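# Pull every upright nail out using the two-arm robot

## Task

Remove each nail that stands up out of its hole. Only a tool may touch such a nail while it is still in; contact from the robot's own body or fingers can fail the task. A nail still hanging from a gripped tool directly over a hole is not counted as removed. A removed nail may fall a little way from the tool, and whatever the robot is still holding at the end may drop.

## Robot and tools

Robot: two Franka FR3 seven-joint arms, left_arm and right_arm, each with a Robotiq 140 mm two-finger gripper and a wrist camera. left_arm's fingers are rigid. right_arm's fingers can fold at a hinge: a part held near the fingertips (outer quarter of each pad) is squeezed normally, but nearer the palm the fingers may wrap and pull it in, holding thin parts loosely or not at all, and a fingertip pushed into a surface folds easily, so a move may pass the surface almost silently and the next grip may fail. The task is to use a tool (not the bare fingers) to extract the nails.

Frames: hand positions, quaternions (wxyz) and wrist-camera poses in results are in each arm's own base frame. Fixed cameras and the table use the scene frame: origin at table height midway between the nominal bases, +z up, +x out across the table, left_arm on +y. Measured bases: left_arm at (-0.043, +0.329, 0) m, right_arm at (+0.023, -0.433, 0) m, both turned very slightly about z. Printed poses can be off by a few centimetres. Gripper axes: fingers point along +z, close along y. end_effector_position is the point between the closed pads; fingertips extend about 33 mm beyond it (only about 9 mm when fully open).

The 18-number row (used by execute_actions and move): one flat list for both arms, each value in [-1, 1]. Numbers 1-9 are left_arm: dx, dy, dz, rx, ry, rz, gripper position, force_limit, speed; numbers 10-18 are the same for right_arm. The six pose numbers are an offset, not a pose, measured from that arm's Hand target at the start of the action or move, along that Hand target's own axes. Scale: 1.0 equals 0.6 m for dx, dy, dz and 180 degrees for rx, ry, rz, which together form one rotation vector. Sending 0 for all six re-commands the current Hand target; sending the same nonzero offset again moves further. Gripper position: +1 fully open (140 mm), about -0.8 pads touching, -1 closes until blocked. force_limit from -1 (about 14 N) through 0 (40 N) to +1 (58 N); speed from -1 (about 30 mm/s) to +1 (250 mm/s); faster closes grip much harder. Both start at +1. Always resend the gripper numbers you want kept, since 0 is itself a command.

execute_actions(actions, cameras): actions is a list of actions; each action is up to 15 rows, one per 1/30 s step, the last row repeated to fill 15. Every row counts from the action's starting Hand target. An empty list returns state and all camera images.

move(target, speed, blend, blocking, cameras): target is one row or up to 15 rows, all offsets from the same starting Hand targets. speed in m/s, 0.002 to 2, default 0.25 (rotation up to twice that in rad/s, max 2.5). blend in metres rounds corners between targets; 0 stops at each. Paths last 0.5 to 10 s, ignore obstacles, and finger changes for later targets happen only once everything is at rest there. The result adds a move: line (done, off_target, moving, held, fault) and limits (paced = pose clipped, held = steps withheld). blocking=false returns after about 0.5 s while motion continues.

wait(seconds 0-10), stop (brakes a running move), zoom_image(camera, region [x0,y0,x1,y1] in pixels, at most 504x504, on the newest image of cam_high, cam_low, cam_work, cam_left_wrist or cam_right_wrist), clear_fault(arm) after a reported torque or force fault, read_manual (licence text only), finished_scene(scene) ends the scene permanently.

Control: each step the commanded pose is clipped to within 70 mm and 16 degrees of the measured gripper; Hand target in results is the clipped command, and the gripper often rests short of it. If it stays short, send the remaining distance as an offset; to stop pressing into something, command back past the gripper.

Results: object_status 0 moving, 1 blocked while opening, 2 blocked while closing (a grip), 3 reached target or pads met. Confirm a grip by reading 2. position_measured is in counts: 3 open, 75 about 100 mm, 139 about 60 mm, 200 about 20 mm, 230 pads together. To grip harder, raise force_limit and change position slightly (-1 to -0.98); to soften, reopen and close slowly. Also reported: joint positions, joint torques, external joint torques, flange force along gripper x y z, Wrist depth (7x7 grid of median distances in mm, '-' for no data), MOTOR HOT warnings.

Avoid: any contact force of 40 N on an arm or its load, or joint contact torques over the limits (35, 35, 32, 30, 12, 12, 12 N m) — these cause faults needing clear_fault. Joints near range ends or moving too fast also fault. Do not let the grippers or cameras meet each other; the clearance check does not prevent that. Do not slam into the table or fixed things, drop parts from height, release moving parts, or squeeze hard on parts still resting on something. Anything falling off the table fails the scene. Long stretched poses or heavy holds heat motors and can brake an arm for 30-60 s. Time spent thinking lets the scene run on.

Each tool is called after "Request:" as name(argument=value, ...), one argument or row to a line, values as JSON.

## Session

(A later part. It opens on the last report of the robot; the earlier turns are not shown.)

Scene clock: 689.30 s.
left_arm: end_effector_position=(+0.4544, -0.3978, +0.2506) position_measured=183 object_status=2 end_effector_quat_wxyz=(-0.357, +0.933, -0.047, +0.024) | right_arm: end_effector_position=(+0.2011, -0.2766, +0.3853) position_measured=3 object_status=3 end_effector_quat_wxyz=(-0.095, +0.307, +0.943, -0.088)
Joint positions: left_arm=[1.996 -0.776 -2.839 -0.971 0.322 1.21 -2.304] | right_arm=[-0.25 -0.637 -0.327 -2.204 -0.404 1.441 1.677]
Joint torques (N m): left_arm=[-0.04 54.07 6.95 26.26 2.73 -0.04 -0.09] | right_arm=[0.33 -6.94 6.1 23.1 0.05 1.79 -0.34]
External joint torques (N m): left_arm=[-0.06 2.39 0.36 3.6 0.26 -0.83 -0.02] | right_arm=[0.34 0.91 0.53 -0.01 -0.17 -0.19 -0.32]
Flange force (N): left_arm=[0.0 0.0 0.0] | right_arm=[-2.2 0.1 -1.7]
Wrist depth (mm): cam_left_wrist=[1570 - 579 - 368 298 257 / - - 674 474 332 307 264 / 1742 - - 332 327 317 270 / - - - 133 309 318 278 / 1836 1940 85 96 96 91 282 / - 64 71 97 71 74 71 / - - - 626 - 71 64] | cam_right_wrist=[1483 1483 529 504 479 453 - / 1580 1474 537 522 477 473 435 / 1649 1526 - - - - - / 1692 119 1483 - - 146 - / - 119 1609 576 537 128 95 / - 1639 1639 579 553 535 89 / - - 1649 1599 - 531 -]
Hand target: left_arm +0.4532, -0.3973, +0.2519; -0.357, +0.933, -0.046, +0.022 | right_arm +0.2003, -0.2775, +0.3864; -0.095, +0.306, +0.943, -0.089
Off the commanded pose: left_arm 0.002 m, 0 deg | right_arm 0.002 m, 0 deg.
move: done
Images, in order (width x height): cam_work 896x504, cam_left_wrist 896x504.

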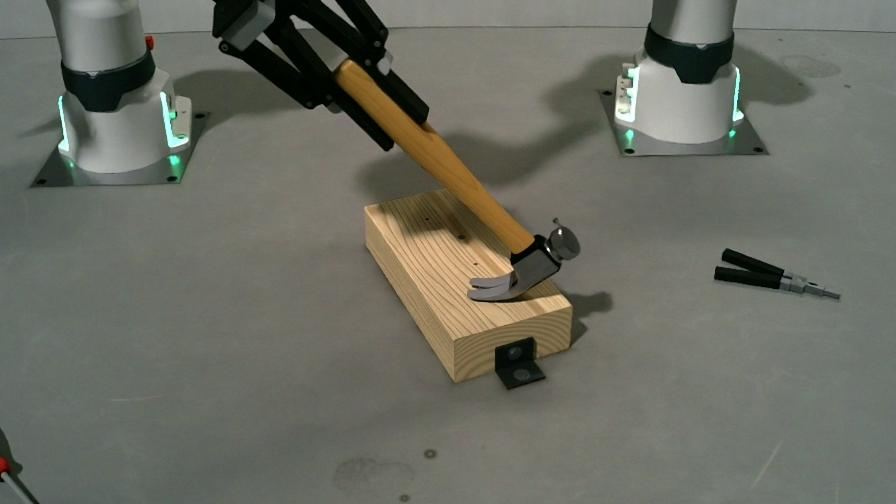

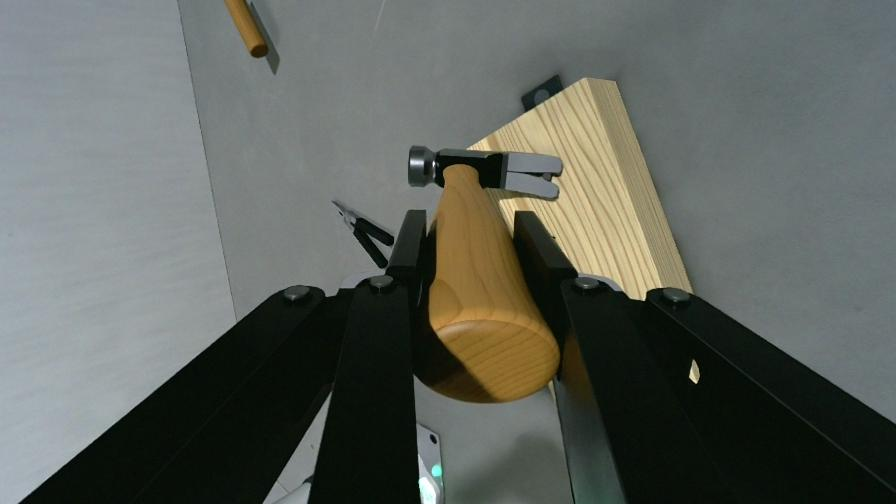

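Request:
move(
  target=[
    [0,0.0,-0.006,0,0,0,-1,1,0.6,0,0,0,0,0,0,1,1,1],
    [0.002,0.022,-0.002,0.033,0,0,-1,1,0.6,0,0,0,0,0,0,1,1,1],
    [0.002,0.025,0.0035,0.033,0,0,-1,1,0.6,0,0,0,0,0,0,1,1,1],
  ],
  speed=0.06,
  blend=0.001,
  cameras=["cam_work","cam_left_wrist"],
)

Request:
zoom_image(
  camera="cam_work",
  region=[430, 220, 550, 310],
)

Request:
zoom_image(
  camera="cam_left_wrist",
  region=[480, 110, 620, 240],
)

Scene clock: 700.80 s.
left_arm: end_effector_position=(+0.4527, -0.4112, +0.2405) position_measured=183 object_status=2 end_effector_quat_wxyz=(-0.400, +0.915, -0.046, +0.027) | right_arm: end_effector_position=(+0.2011, -0.2766, +0.3853) position_measured=3 object_status=3 end_effector_quat_wxyz=(-0.095, +0.307, +0.943, -0.088)
Joint positions: left_arm=[2.004 -1.032 -2.804 -0.595 0.331 1.019 -2.25] | right_arm=[-0.25 -0.637 -0.327 -2.204 -0.404 1.441 1.677]
Joint velocities: left_arm=[0.001 -0.001 0.001 0.002 0 0.001 0.005] | right_arm=[within noise]
Joint torques (N m): left_arm=[1.24 55.51 8.39 22.87 3.58 -0.39 0.08] | right_arm=[0.33 -6.94 6.15 23.1 0.06 1.81 -0.31]
External joint torques (N m): left_arm=[1.32 0.08 1.59 1.32 0.77 -0.99 0.15] | right_arm=[0.34 0.84 0.6 0.08 -0.16 -0.16 -0.29]
Flange force (N): left_arm=[0.0 0.0 0.0] | right_arm=[-2.1 0.2 -1.9]
Wrist depth (mm): cam_left_wrist=[- 1879 - 469 374 287 245 / - 1989 - 510 326 302 255 / 1501 - - 337 325 310 259 / - 2363 - 133 302 306 263 / - 1956 85 96 96 91 268 / - 63 71 98 71 75 71 / - - - 642 - 71 64] | cam_right_wrist=[1517 1434 - 507 - 465 437 / 1590 1491 - - 475 471 - / 1703 1552 - - 506 492 - / 1692 119 1491 544 527 146 474 / - 119 1534 562 - 129 95 / - 1703 1681 1639 - - 89 / 1846 1629 1748 1599 608 552 -]
Hand target: left_arm +0.4535, -0.4071, +0.2403; -0.405, +0.913, -0.045, +0.024 | right_arm +0.2003, -0.2775, +0.3864; -0.095, +0.306, +0.943, -0.089
Off the commanded pose: left_arm 0.004 m, 1 deg | right_arm 0.002 m, 0 deg.
move: off_target (left_arm)
Images, in order (width x height): cam_work 896x504, cam_left_wrist 896x504.

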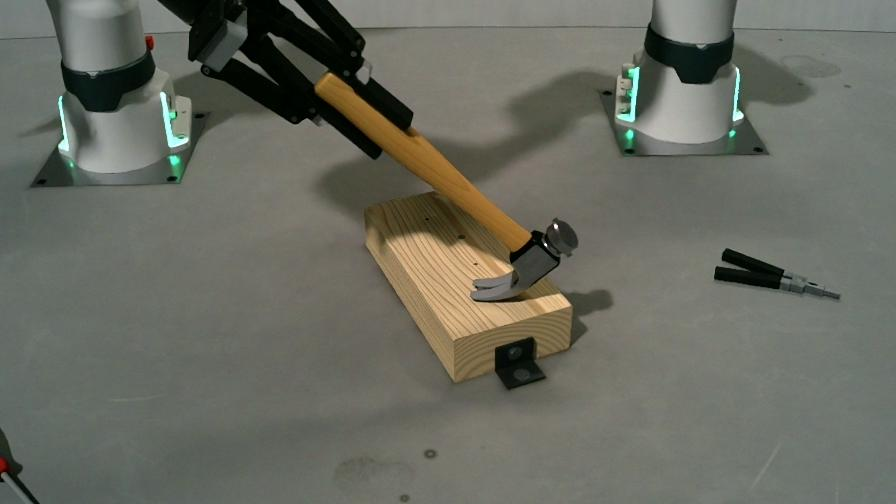

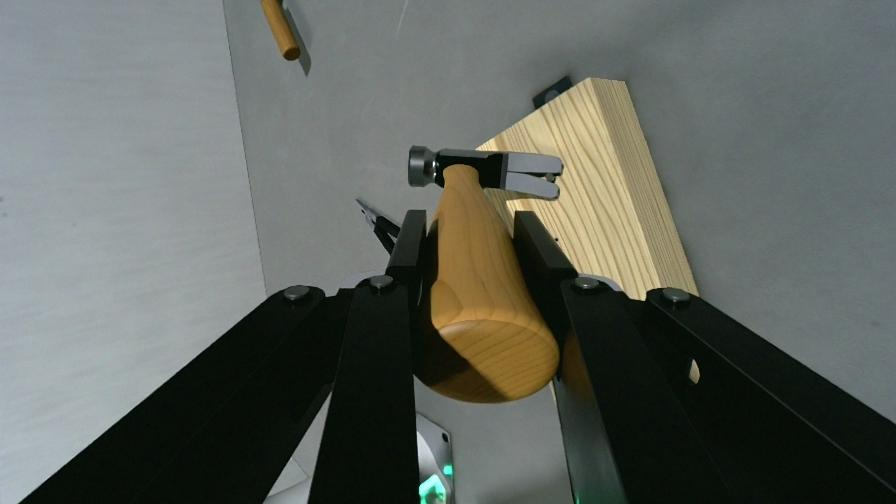

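Scaled by 4.200.

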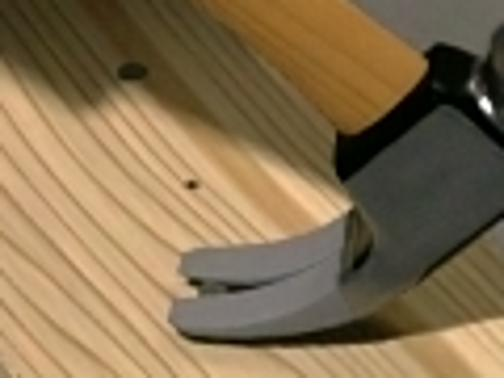

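Scaled by 3.600.

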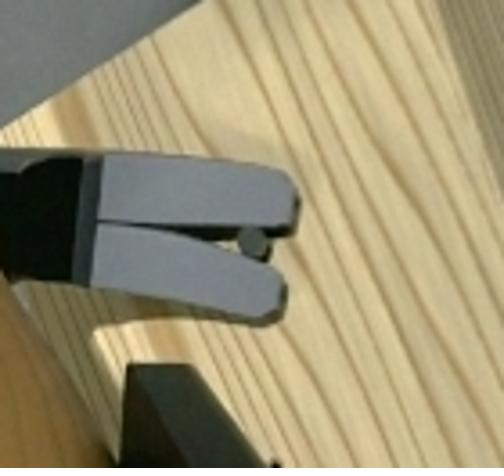

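Request:
move(
  target=[0,0.0134,-0.0149,0,0,0,-1,1,0.6,0,0,0,0,0,0,1,1,1],
  speed=0.04,
  cameras=["cam_work","cam_left_wrist"],
)

Request:
zoom_image(
  camera="cam_work",
  region=[430, 220, 550, 310],
)

Request:
zoom_image(
  camera="cam_left_wrist",
  region=[480, 110, 620, 240],
)

Scene clock: 705.90 s.
left_arm: end_effector_position=(+0.4508, -0.4154, +0.2403) position_measured=183 object_status=2 end_effector_quat_wxyz=(-0.401, +0.914, -0.046, +0.031) | right_arm: end_effector_position=(+0.2011, -0.2766, +0.3853) position_measured=3 object_status=3 end_effector_quat_wxyz=(-0.095, +0.307, +0.943, -0.088)
Joint positions: left_arm=[2.006 -1.084 -2.79 -0.505 0.323 0.983 -2.237] | right_arm=[-0.25 -0.637 -0.327 -2.204 -0.404 1.441 1.677]
Joint torques (N m): left_arm=[-0.81 57.23 7.59 24.4 3.19 1.69 -0.01] | right_arm=[0.39 -6.99 6.16 23.11 0.05 1.8 -0.36]
External joint torques (N m): left_arm=[-0.86 1.37 0.92 3.22 0.32 1.06 0.06] | right_arm=[0.37 0.86 0.57 0 -0.17 -0.19 -0.34]
Flange force (N): left_arm=[0.0 0.0 0.0] | right_arm=[-2.0 0.1 -1.7]
Wrist depth (mm): cam_left_wrist=[- 1836 692 501 360 292 245 / 1705 - 725 499 329 304 256 / - - 815 329 324 309 258 / - - - 133 302 310 263 / 1808 - 85 96 96 91 268 / - 63 71 98 71 75 71 / - - - 635 - 71 64] | cam_right_wrist=[1508 1499 528 - 477 439 - / 1562 1442 540 - 483 - - / 1491 1508 - - - - - / 1670 119 1619 - 534 146 472 / - 119 1543 - 536 128 95 / - 1681 1571 579 571 532 89 / - 1783 1681 1580 - - -]
Hand target: left_arm +0.4523, -0.4191, +0.2403; -0.405, +0.913, -0.045, +0.024 | right_arm +0.2003, -0.2775, +0.3864; -0.095, +0.306, +0.943, -0.089
Off the commanded pose: left_arm 0.004 m, 1 deg | right_arm 0.002 m, 0 deg.
elbow stopped short (left arm): the move would have taken joint 4 (elbow) straighter than the controller allows.
move: off_target (left_arm)
Images, in order (width x height): cam_work 896x504, cam_left_wrist 896x504.

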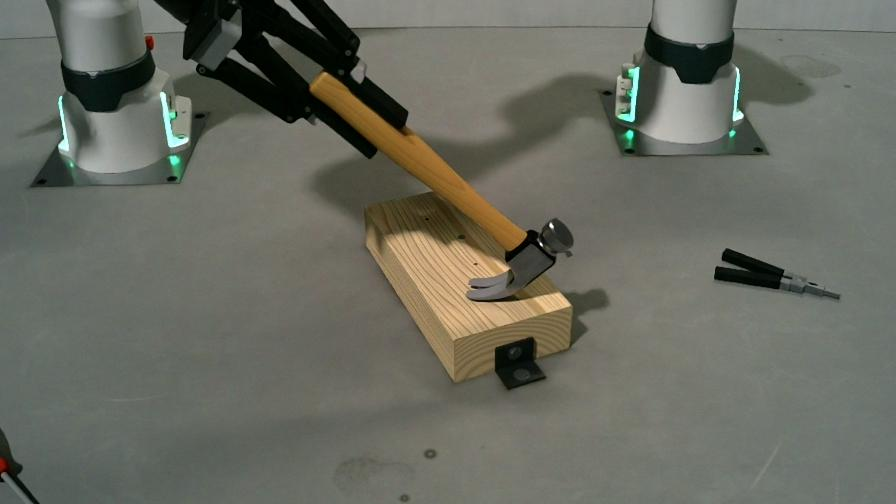

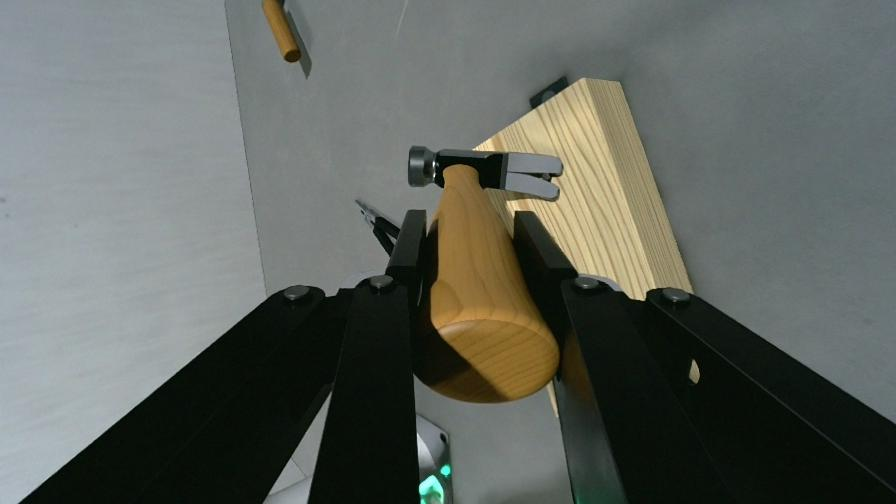

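Scaled by 4.200.

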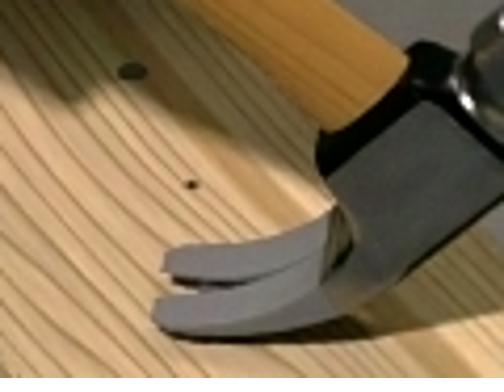

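Scaled by 3.600.

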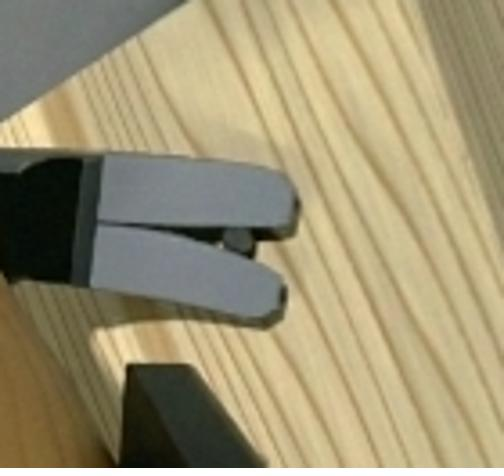

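Request:
move(
  target=[0,-0.116,0.064,-0.111,0,0,-1,1,0.6,0,0,0,0,0,0,1,1,1],
  speed=0.05,
  cameras=["cam_work","cam_left_wrist"],
)

Request:
zoom_image(
  camera="cam_work",
  region=[430, 220, 550, 310],
)

Request:
zoom_image(
  camera="cam_left_wrist",
  region=[480, 110, 620, 240],
)

Scene clock: 718.53 s.
left_arm: end_effector_position=(+0.4584, -0.3409, +0.2667) position_measured=183 object_status=2 end_effector_quat_wxyz=(-0.246, +0.968, -0.045, +0.014) | right_arm: end_effector_position=(+0.2011, -0.2766, +0.3853) position_measured=3 object_status=3 end_effector_quat_wxyz=(-0.095, +0.307, +0.943, -0.088)
Joint positions: left_arm=[2.04 -0.368 -2.823 -1.498 0.268 1.526 -2.295] | right_arm=[-0.25 -0.637 -0.327 -2.204 -0.404 1.441 1.677]
Joint velocities: left_arm=[0.001 0.002 0.001 -0.002 0 0.003 0.005] | right_arm=[within noise]
Joint torques (N m): left_arm=[0 41.93 3.53 24.41 1.6 3.18 0.09] | right_arm=[0.37 -6.88 6.13 23.11 0.05 1.78 -0.32]
External joint torques (N m): left_arm=[0.11 0.35 -0.5 0.51 -0.2 1.69 0.14] | right_arm=[0.4 1 0.59 0 -0.16 -0.2 -0.3]
Flange force (N): left_arm=[0.2 0.2 2.9] | right_arm=[-2.5 0.2 -1.9]
Wrist depth (mm): cam_left_wrist=[- 563 477 417 350 312 280 / - 609 513 449 330 320 299 / - - 545 332 332 336 300 / 1865 809 594 133 325 337 311 / 1794 775 85 96 96 91 321 / - 63 71 97 71 75 71 / - - - - - 71 64] | cam_right_wrist=[1534 559 522 - - - - / 1450 1466 - - - - 446 / - 1590 546 535 - 474 467 / 1649 119 1543 570 516 146 471 / - 120 1526 - - 128 95 / - 1736 1629 1692 556 541 89 / 1872 1808 1681 1580 - - -]
Hand target: left_arm +0.4596, -0.3443, +0.2663; -0.241, +0.969, -0.048, +0.016 | right_arm +0.2003, -0.2775, +0.3864; -0.095, +0.306, +0.943, -0.089
Off the commanded pose: left_arm 0.004 m, 1 deg | right_arm 0.002 m, 0 deg.
move: off_target (left_arm)
Images, in order (width x height): cam_work 896x504, cam_left_wrist 896x504.

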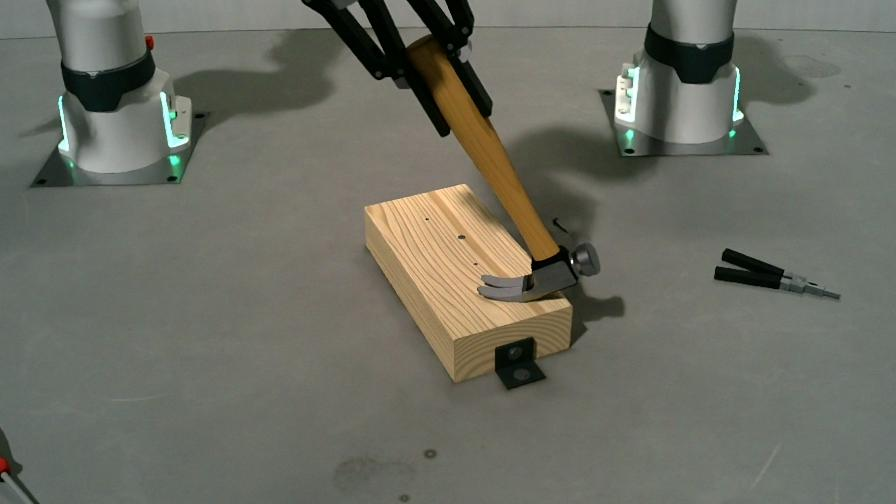

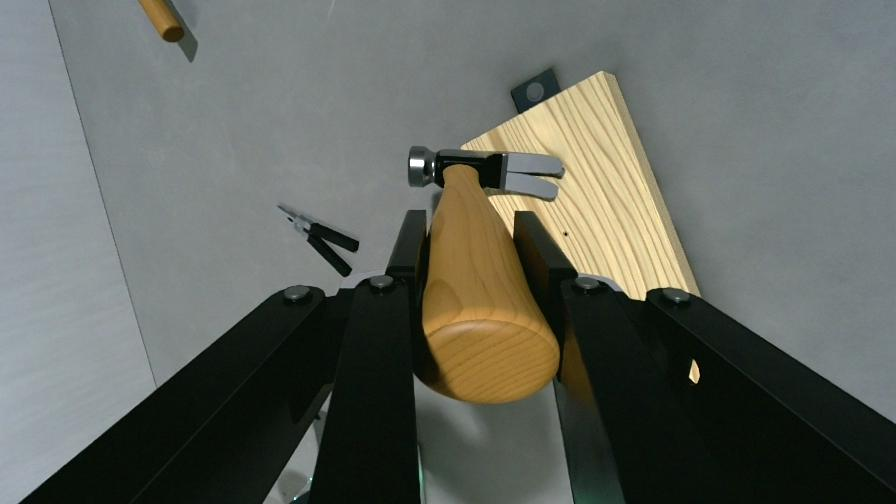

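Scaled by 4.200.

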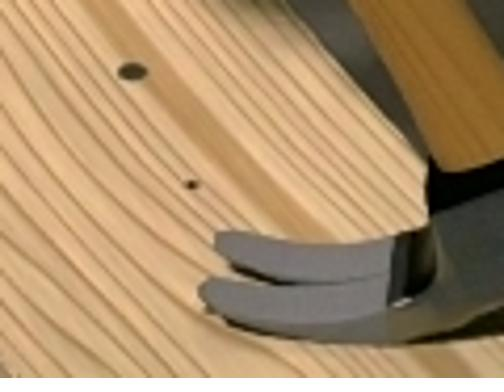

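Scaled by 3.600.

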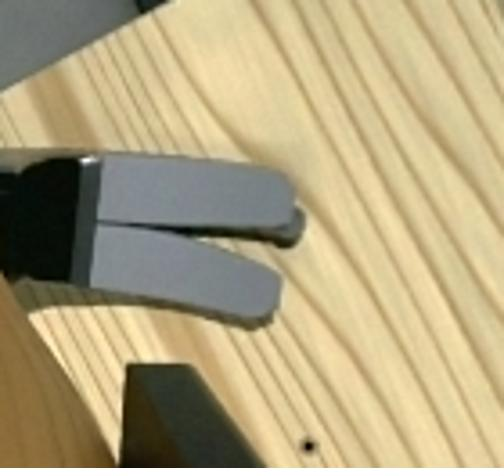

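Request:
move(
  target=[
    [0,-0.02,-0.012,0,0,0,-1,1,0.6,0,0,0,0,0,0,1,1,1],
    [-0.002,0.0887,-0.018,0.094,0,0,-1,1,0.6,0,0,0,0,0,0,1,1,1],
    [-0.002,0.0955,-0.006,0.094,0,0,-1,1,0.6,0,0,0,0,0,0,1,1,1],
  ],
  speed=0.08,
  blend=0.001,
  cameras=["cam_work","cam_left_wrist"],
)

Request:
zoom_image(
  camera="cam_work",
  region=[450, 250, 530, 310],
)

Request:
zoom_image(
  camera="cam_left_wrist",
  region=[500, 140, 580, 210],
)

Scene clock: 735.73 s.
left_arm: end_effector_position=(+0.4528, -0.4014, +0.2465) position_measured=183 object_status=2 end_effector_quat_wxyz=(-0.373, +0.926, -0.046, +0.028) | right_arm: end_effector_position=(+0.2011, -0.2766, +0.3853) position_measured=3 object_status=3 end_effector_quat_wxyz=(-0.095, +0.307, +0.943, -0.088)
Joint positions: left_arm=[1.968 -0.832 -2.796 -0.91 0.311 1.177 -2.293] | right_arm=[-0.25 -0.637 -0.327 -2.204 -0.404 1.441 1.677]
Joint torques (N m): left_arm=[1.43 49.4 8.57 21.83 2.63 -0.22 0.08] | right_arm=[0.42 -6.93 6.12 23.11 0.06 1.78 -0.36]
External joint torques (N m): left_arm=[1.39 -3.28 1.09 -0.61 0.05 -0.94 0.15] | right_arm=[0.34 0.95 0.46 0.03 -0.18 -0.2 -0.34]
Flange force (N): left_arm=[0.0 0.0 0.0] | right_arm=[-2.4 -0.1 -1.8]
Wrist depth (mm): cam_left_wrist=[- 881 584 450 342 295 253 / 1729 2006 625 451 331 304 260 / - 2295 678 337 326 314 268 / - 2023 - 133 306 312 271 / 2006 1972 85 96 96 91 278 / - 63 71 97 71 75 269 / - - - - - 71 64] | cam_right_wrist=[1526 553 524 491 470 458 - / 1580 1491 536 503 494 484 457 / 1639 1534 1517 536 - 477 457 / 1681 119 1619 546 537 146 465 / - 119 1580 565 533 128 99 / - 1736 1562 588 564 - 89 / 1885 1771 1808 1619 575 - -]
Hand target: left_arm +0.4534, -0.3963, +0.2426; -0.381, +0.923, -0.045, +0.023 | right_arm +0.2003, -0.2775, +0.3864; -0.095, +0.306, +0.943, -0.089
Off the commanded pose: left_arm 0.007 m, 1 deg | right_arm 0.002 m, 0 deg.
move: off_target (left_arm)
Images, in order (width x height): cam_work 896x504, cam_left_wrist 896x504.

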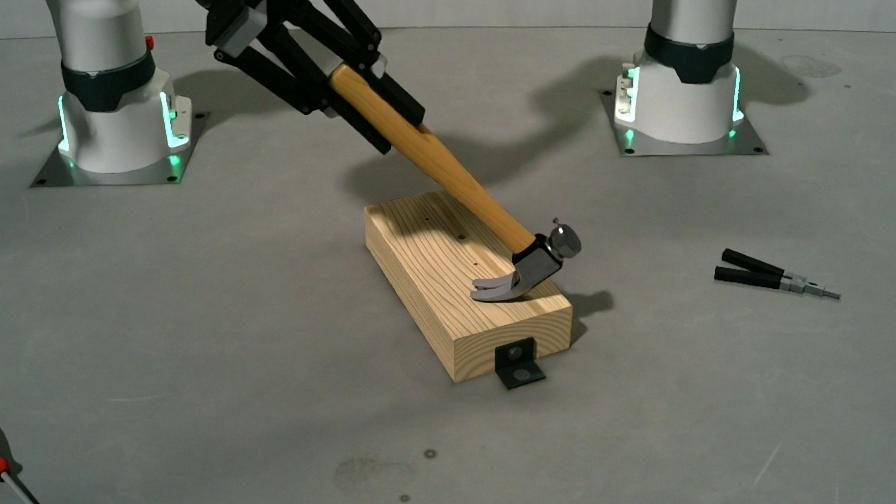

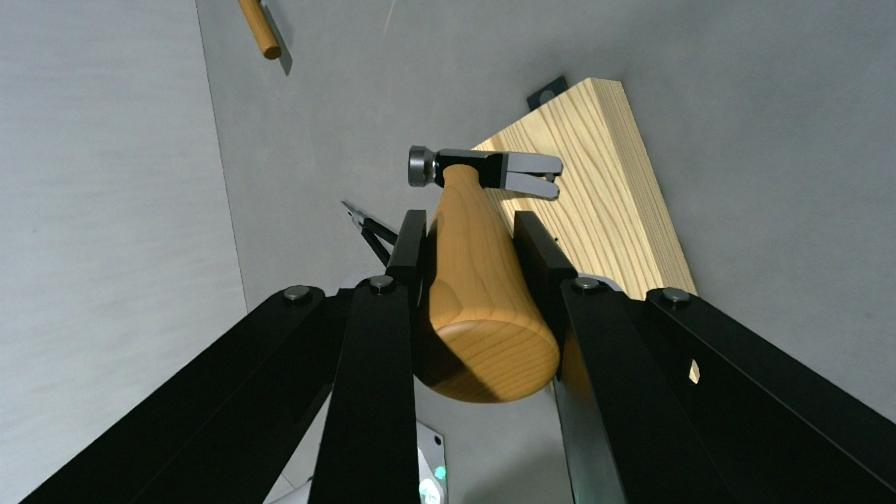

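Scaled by 6.300.

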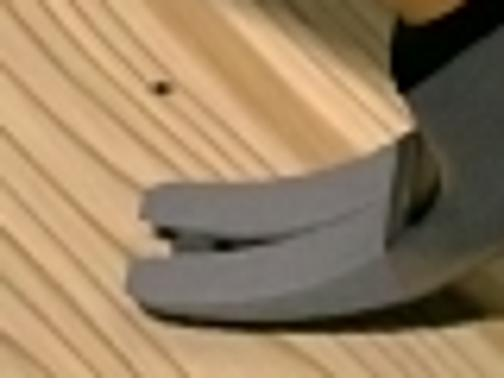

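Scaled by 6.300.

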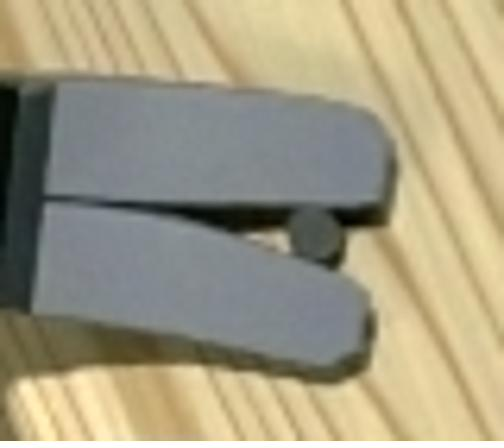

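Request:
move(
  target=[0.0005,0.0115,-0.0135,0,0,0,-1,1,0.6,0,0,0,0,0,0,1,1,1],
  speed=0.04,
  cameras=["cam_work","cam_left_wrist"],
)

Request:
zoom_image(
  camera="cam_work",
  region=[450, 250, 530, 310],
)

Request:
zoom_image(
  camera="cam_left_wrist",
  region=[500, 140, 580, 210],
)

Scene clock: 742.37 s.
left_arm: end_effector_position=(+0.4539, -0.4050, +0.2447) position_measured=183 object_status=2 end_effector_quat_wxyz=(-0.382, +0.923, -0.042, +0.025) | right_arm: end_effector_position=(+0.2011, -0.2766, +0.3853) position_measured=3 object_status=3 end_effector_quat_wxyz=(-0.095, +0.307, +0.943, -0.088)
Joint positions: left_arm=[1.985 -0.905 -2.799 -0.795 0.311 1.117 -2.282] | right_arm=[-0.25 -0.637 -0.327 -2.204 -0.404 1.441 1.677]
Joint torques (N m): left_arm=[-0.59 54.29 6.6 24.8 2.44 0.75 0.12] | right_arm=[0.38 -6.9 6.13 23.12 0.06 1.8 -0.32]
External joint torques (N m): left_arm=[-0.67 0.68 -0.72 2.81 -0.22 0.08 0.19] | right_arm=[0.37 0.92 0.56 0.09 -0.16 -0.18 -0.3]
Flange force (N): left_arm=[0.0 0.0 0.0] | right_arm=[-2.4 0.1 -2.0]
Wrist depth (mm): cam_left_wrist=[- - 606 - 346 295 249 / 1635 - - 493 327 303 259 / - - 755 330 327 312 264 / 1836 2040 - 133 304 311 265 / - - 85 96 96 91 261 / - 63 71 97 71 75 266 / - - - - - 71 64] | cam_right_wrist=[1526 1543 512 - - - - / 1639 1404 580 - - 468 448 / 1660 1552 - 526 515 479 459 / 1703 119 1491 541 522 146 - / - 119 1517 - - 128 95 / - 1703 1474 1649 576 - 89 / - 1820 1703 1703 572 - -]
Hand target: left_arm +0.4526, -0.4068, +0.2435; -0.381, +0.923, -0.045, +0.023 | right_arm +0.2003, -0.2775, +0.3864; -0.095, +0.306, +0.943, -0.089
Off the commanded pose: left_arm 0.003 m, 0 deg | right_arm 0.002 m, 0 deg.
move: done
Images, in order (width x height): cam_work 896x504, cam_left_wrist 896x504.

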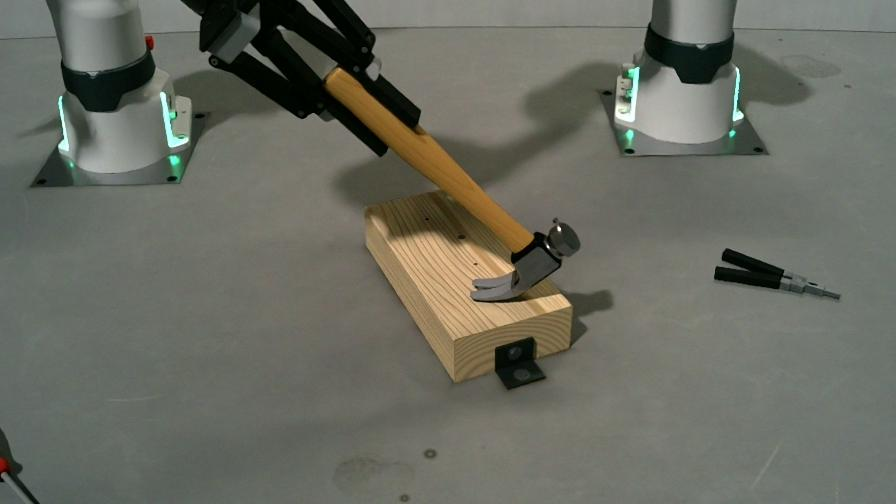

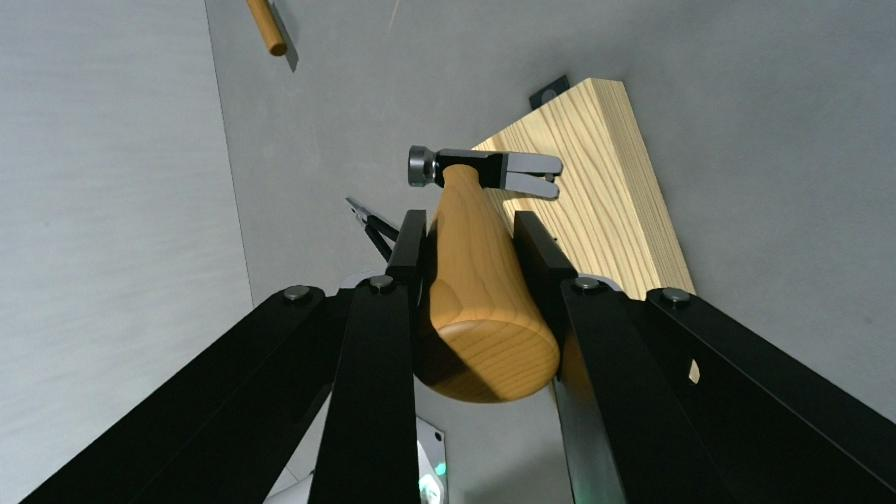

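Scaled by 6.300.

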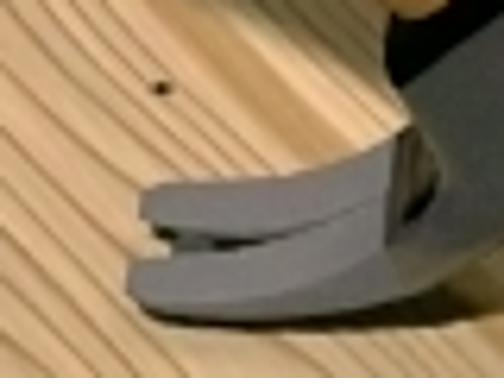

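Scaled by 6.300.

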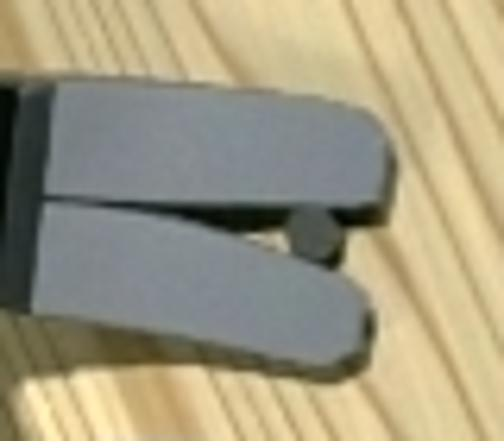

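Request:
move(
  target=[
    [0,0.028,-0.006,0.031,0,0,-1,1,0.6,0,0,0,0,0,0,1,1,1],
    [0,0.0412,-0.02,0.031,0,0,-1,1,0.6,0,0,0,0,0,0,1,1,1],
  ],
  speed=0.04,
  blend=0.001,
  cameras=["cam_work","cam_left_wrist"],
)

Request:
zoom_image(
  camera="cam_work",
  region=[450, 250, 530, 310],
)

Request:
zoom_image(
  camera="cam_left_wrist",
  region=[500, 140, 580, 210],
)

Scene clock: 761.63 s.
left_arm: end_effector_position=(+0.4444, -0.4234, +0.2367) position_measured=183 object_status=2 end_effector_quat_wxyz=(-0.413, +0.908, -0.054, +0.045) | right_arm: end_effector_position=(+0.2011, -0.2766, +0.3853) position_measured=3 object_status=3 end_effector_quat_wxyz=(-0.095, +0.307, +0.943, -0.088)
Joint positions: left_arm=[1.967 -1.103 -2.749 -0.505 0.317 0.987 -2.234] | right_arm=[-0.25 -0.637 -0.327 -2.204 -0.404 1.441 1.677]
Joint torques (N m): left_arm=[-0.95 57.12 7.74 24.25 2.74 4.82 -0.3] | right_arm=[0.36 -6.91 6.08 23.1 0.06 1.79 -0.32]
External joint torques (N m): left_arm=[-1.09 1.39 0.49 3.43 -0.2 4.25 -0.23] | right_arm=[0.37 0.98 0.53 0.06 -0.16 -0.18 -0.31]
Flange force (N): left_arm=[0.0 0.0 0.0] | right_arm=[-2.6 0.1 -2.0]
Wrist depth (mm): cam_left_wrist=[1794 1822 696 508 368 291 244 / - 2023 - 479 334 302 244 / - 2006 - 337 326 303 253 / - - - 133 301 308 260 / - - 85 96 96 90 265 / - 63 71 97 71 75 71 / - - - - - 71 64] | cam_right_wrist=[1526 1434 - 495 - 453 433 / 1619 1419 541 525 491 - - / 1771 1508 559 536 502 - - / 1703 119 1499 552 - 136 - / - 119 1725 - - 128 95 / - 1660 1609 1534 562 - 89 / - 1795 1714 1508 - - -]
Hand target: left_arm +0.4500, -0.4327, +0.2345; -0.425, +0.904, -0.044, +0.025 | right_arm +0.2003, -0.2775, +0.3864; -0.095, +0.306, +0.943, -0.089
Off the commanded pose: left_arm 0.011 m, 3 deg | right_arm 0.002 m, 0 deg.
elbow stopped short (left arm): the move would have taken joint 4 (elbow) straighter than the controller allows.
move: off_target (left_arm)
Images, in order (width x height): cam_work 896x504, cam_left_wrist 896x504.

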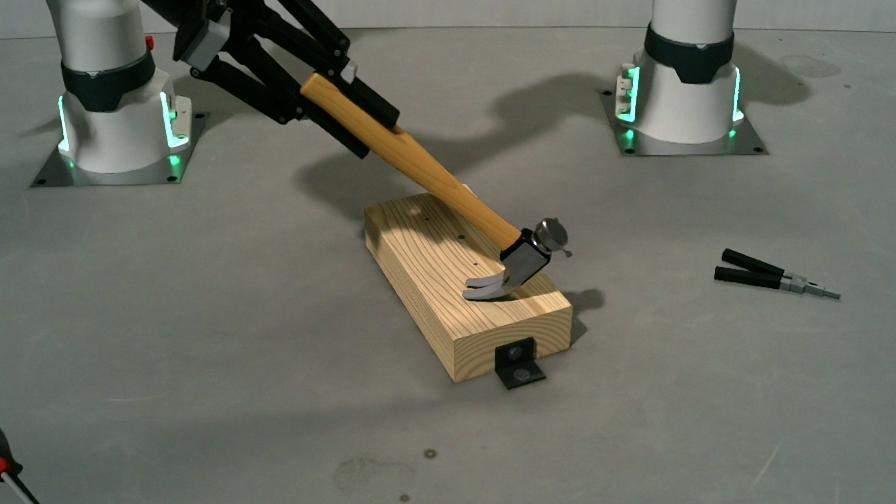

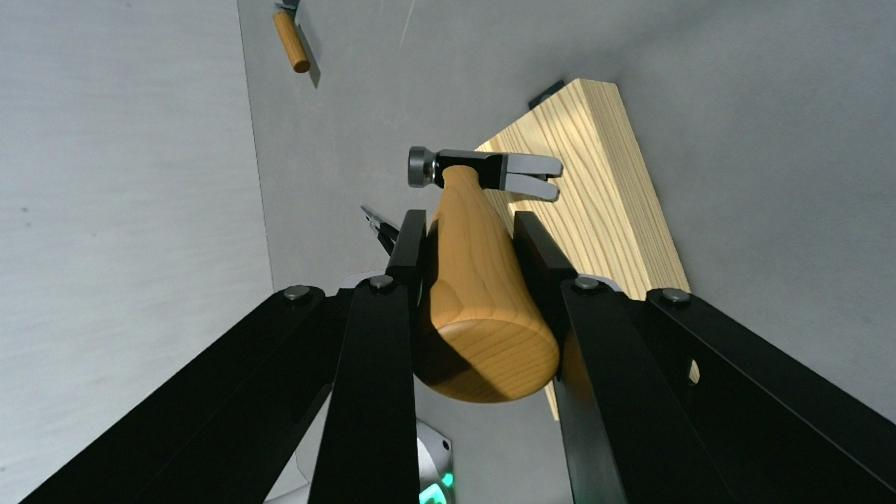

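Scaled by 6.300.

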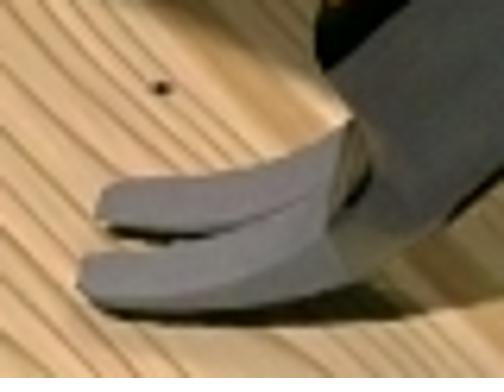

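Scaled by 6.300.

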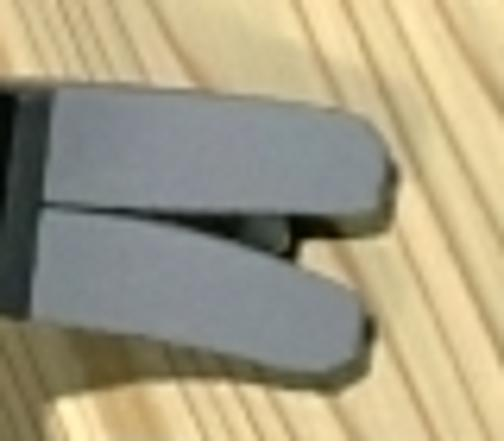

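Request:
move(
  target=[
    [0,-0.051,-0.0425,0,0,0,-1,1,0.6,0,0,0,0,0,0,1,1,1],
    [-0.1073,-0.0605,0.0327,0.0352,0.1766,0.1297,-1,1,0.6,0,0,0,0,0,0,1,1,1],
  ],
  speed=[0.1,0.2],
  cameras=["cam_work","cam_left_wrist"],
)

Request:
zoom_image(
  camera="cam_work",
  region=[430, 220, 550, 310],
)

Request:
zoom_image(
  camera="cam_left_wrist",
  region=[480, 110, 620, 240],
)

Scene clock: 796.07 s.
left_arm: end_effector_position=(+0.3866, -0.3884, +0.2440) position_measured=183 object_status=2 end_effector_quat_wxyz=(-0.440, +0.812, -0.339, +0.181) | right_arm: end_effector_position=(+0.2011, -0.2766, +0.3853) position_measured=3 object_status=3 end_effector_quat_wxyz=(-0.095, +0.307, +0.943, -0.088)
Joint positions: left_arm=[1.529 -0.318 -2.726 -1.873 0.758 1.64 -2.235] | right_arm=[-0.25 -0.637 -0.327 -2.204 -0.404 1.441 1.677]
Joint velocities: left_arm=[0 0 0.001 0.001 0.001 0.003 -0.003] | right_arm=[within noise]
Joint torques (N m): left_arm=[-0.52 39.61 6.04 25.24 4.15 -0.68 -0.26] | right_arm=[0.36 -6.95 6.09 23.1 0.06 1.78 -0.33]
External joint torques (N m): left_arm=[-0.58 2.51 1.23 2.65 2.11 -0.75 -0.17] | right_arm=[0.3 0.84 0.46 0.01 -0.17 -0.21 -0.31]
Flange force (N): left_arm=[0.4 -6.0 -4.1] | right_arm=[-2.0 0.0 -1.6]
Wrist depth (mm): cam_left_wrist=[2295 - 4045 652 383 301 242 / - 2743 1020 - 331 292 249 / - - 2566 331 337 269 244 / - 2411 - 133 315 272 221 / 1989 - 85 96 96 91 220 / - 63 71 97 71 74 211 / - - - - - 71 64] | cam_right_wrist=[1499 1442 528 497 484 449 438 / 1543 - - - 486 454 447 / 1639 1590 - - - - - / 1670 119 1609 - - 146 - / - 119 1808 - - 128 95 / - 1649 1552 1599 - - 89 / 1859 1795 1609 1629 563 559 -]
Hand target: left_arm +0.3897, -0.3881, +0.2495; -0.442, +0.811, -0.336, +0.187 | right_arm +0.2003, -0.2775, +0.3864; -0.095, +0.306, +0.943, -0.089
Off the commanded pose: left_arm 0.006 m, 1 deg | right_arm 0.002 m, 0 deg.
elbow stopped short (left arm): the move would have taken joint 4 (elbow) straighter than the controller allows.
move: off_target (left_arm)
Images, in order (width x height): cam_work 896x504, cam_left_wrist 896x504.

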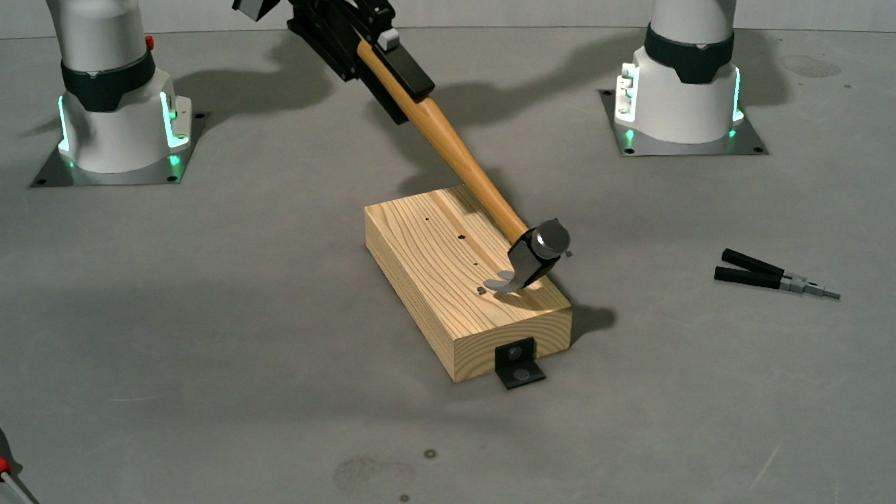

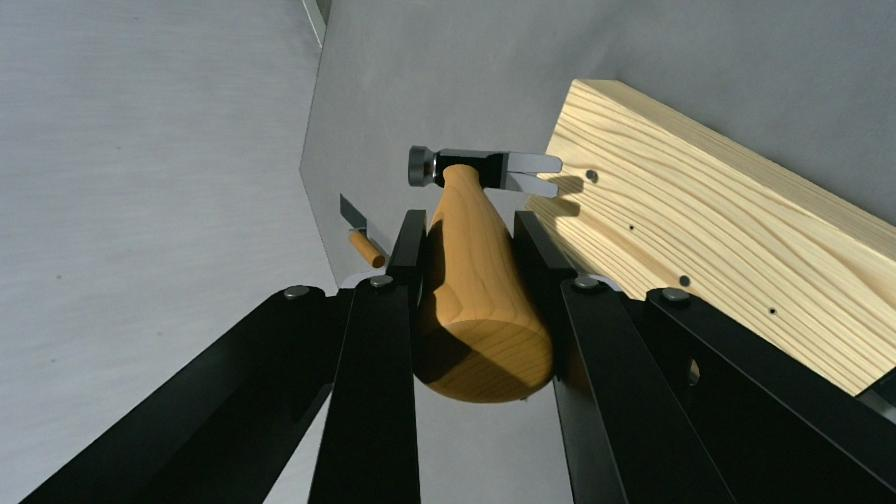

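Scaled by 4.200.

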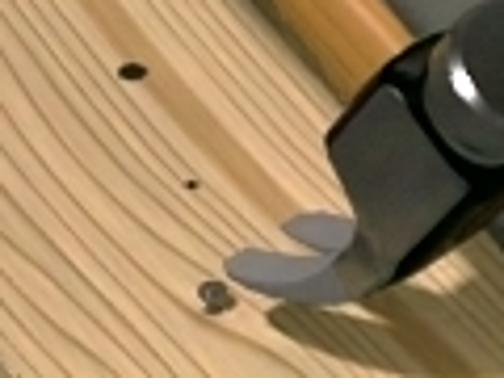

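Scaled by 3.600.

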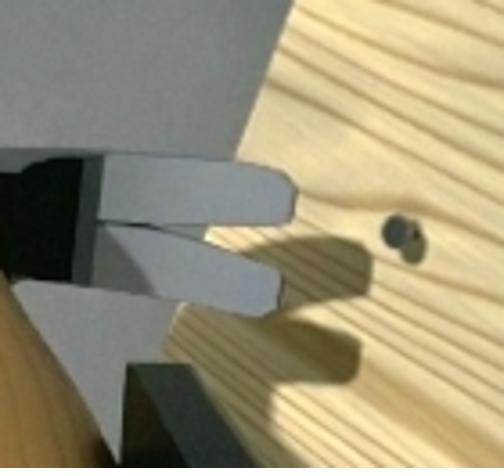

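Request:
move(
  target=[0.004,0.0323,0.013,0,0,0,-1,1,0.6,0,0,0,0,0,0,1,1,1],
  speed=0.06,
  cameras=["cam_work","cam_left_wrist"],
)

Request:
zoom_image(
  camera="cam_work",
  region=[450, 250, 530, 310],
)

Request:
zoom_image(
  camera="cam_left_wrist",
  region=[480, 110, 620, 240],
)

Scene clock: 804.23 s.
left_arm: end_effector_position=(+0.3874, -0.3938, +0.2268) position_measured=183 object_status=2 end_effector_quat_wxyz=(-0.440, +0.810, -0.340, +0.185) | right_arm: end_effector_position=(+0.2011, -0.2766, +0.3853) position_measured=3 object_status=3 end_effector_quat_wxyz=(-0.095, +0.307, +0.943, -0.088)
Joint positions: left_arm=[1.529 -0.352 -2.726 -1.873 0.755 1.67 -2.255] | right_arm=[-0.25 -0.637 -0.327 -2.204 -0.404 1.441 1.677]
Joint velocities: left_arm=[0 -0.001 0 0.001 -0.001 0.002 -0.005] | right_arm=[within noise]
Joint torques (N m): left_arm=[-0.09 39.35 6.83 25.44 3.18 -0.79 -0.18] | right_arm=[0.42 -6.91 6.13 23.14 0.07 1.78 -0.33]
External joint torques (N m): left_arm=[-0.18 1.51 1.5 3.17 1.23 -0.82 -0.09] | right_arm=[0.41 0.91 0.54 0.06 -0.15 -0.21 -0.31]
Flange force (N): left_arm=[6.2 -3.4 -5.9] | right_arm=[-2.3 0.1 -2.0]
Wrist depth (mm): cam_left_wrist=[- 3510 - 529 371 284 230 / - - 2486 560 332 289 238 / - 2946 3912 329 327 264 239 / - - - 133 295 254 216 / - - 85 96 96 91 207 / - 63 71 97 71 75 198 / - - - - - 71 64] | cam_right_wrist=[1508 1474 - - - - 422 / 1599 1508 - - - 472 - / 1748 1571 - - - - 471 / 1759 119 1534 - 525 146 - / - 120 1599 579 - 128 99 / - 1681 1599 1466 - - 89 / 1885 1771 1703 1639 - - -]
Hand target: left_arm +0.3887, -0.3927, +0.2290; -0.442, +0.811, -0.336, +0.187 | right_arm +0.2003, -0.2775, +0.3864; -0.095, +0.306, +0.943, -0.089
Off the commanded pose: left_arm 0.003 m, 1 deg | right_arm 0.002 m, 0 deg.
move: done
Images, in order (width x height): cam_work 896x504, cam_left_wrist 896x504.

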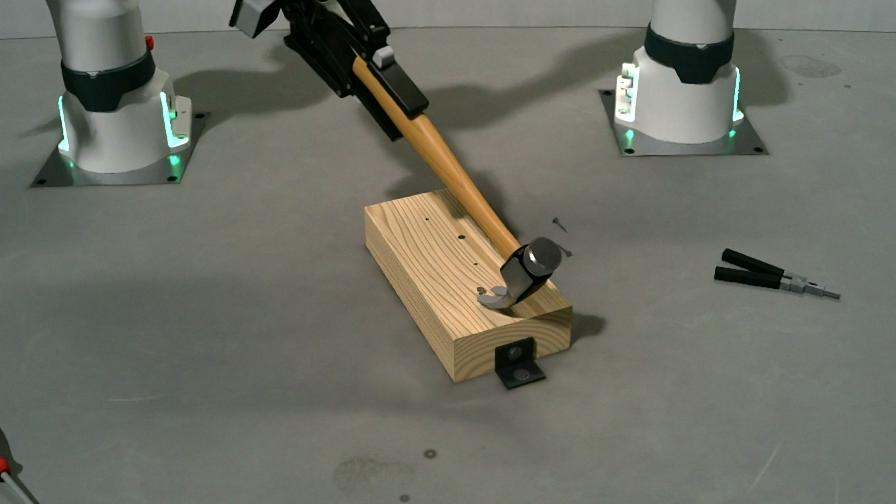

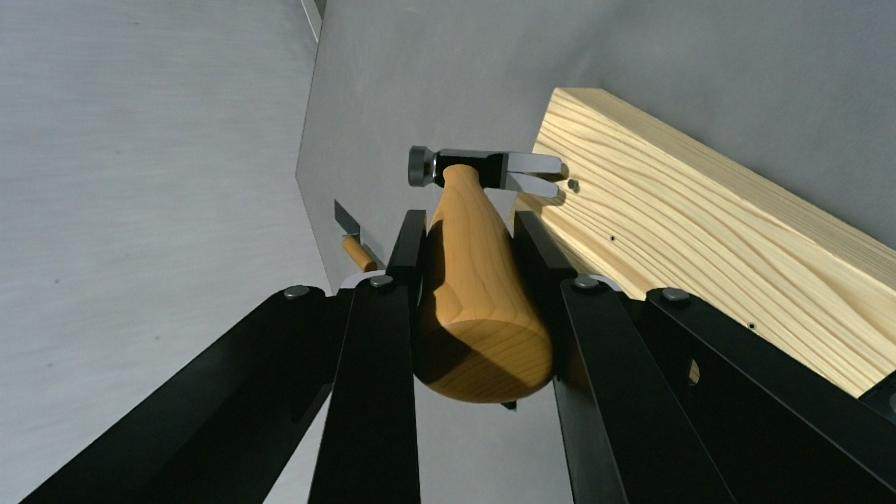

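Scaled by 6.300.

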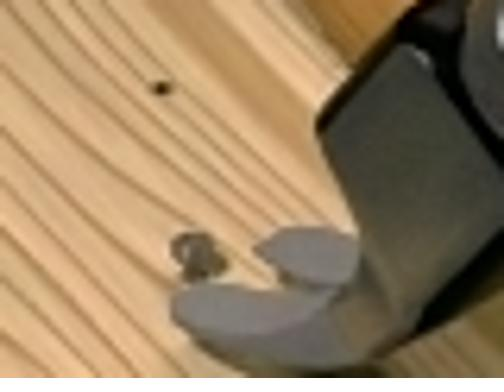

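Scaled by 3.600.

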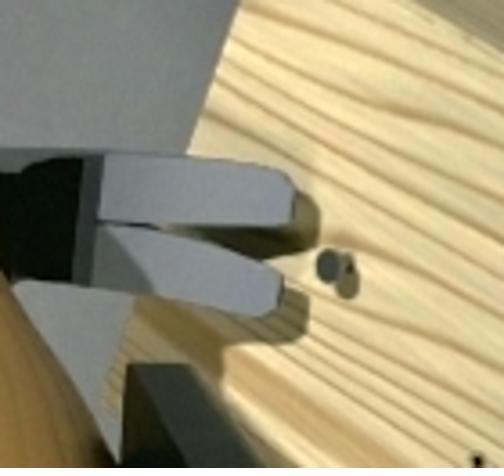

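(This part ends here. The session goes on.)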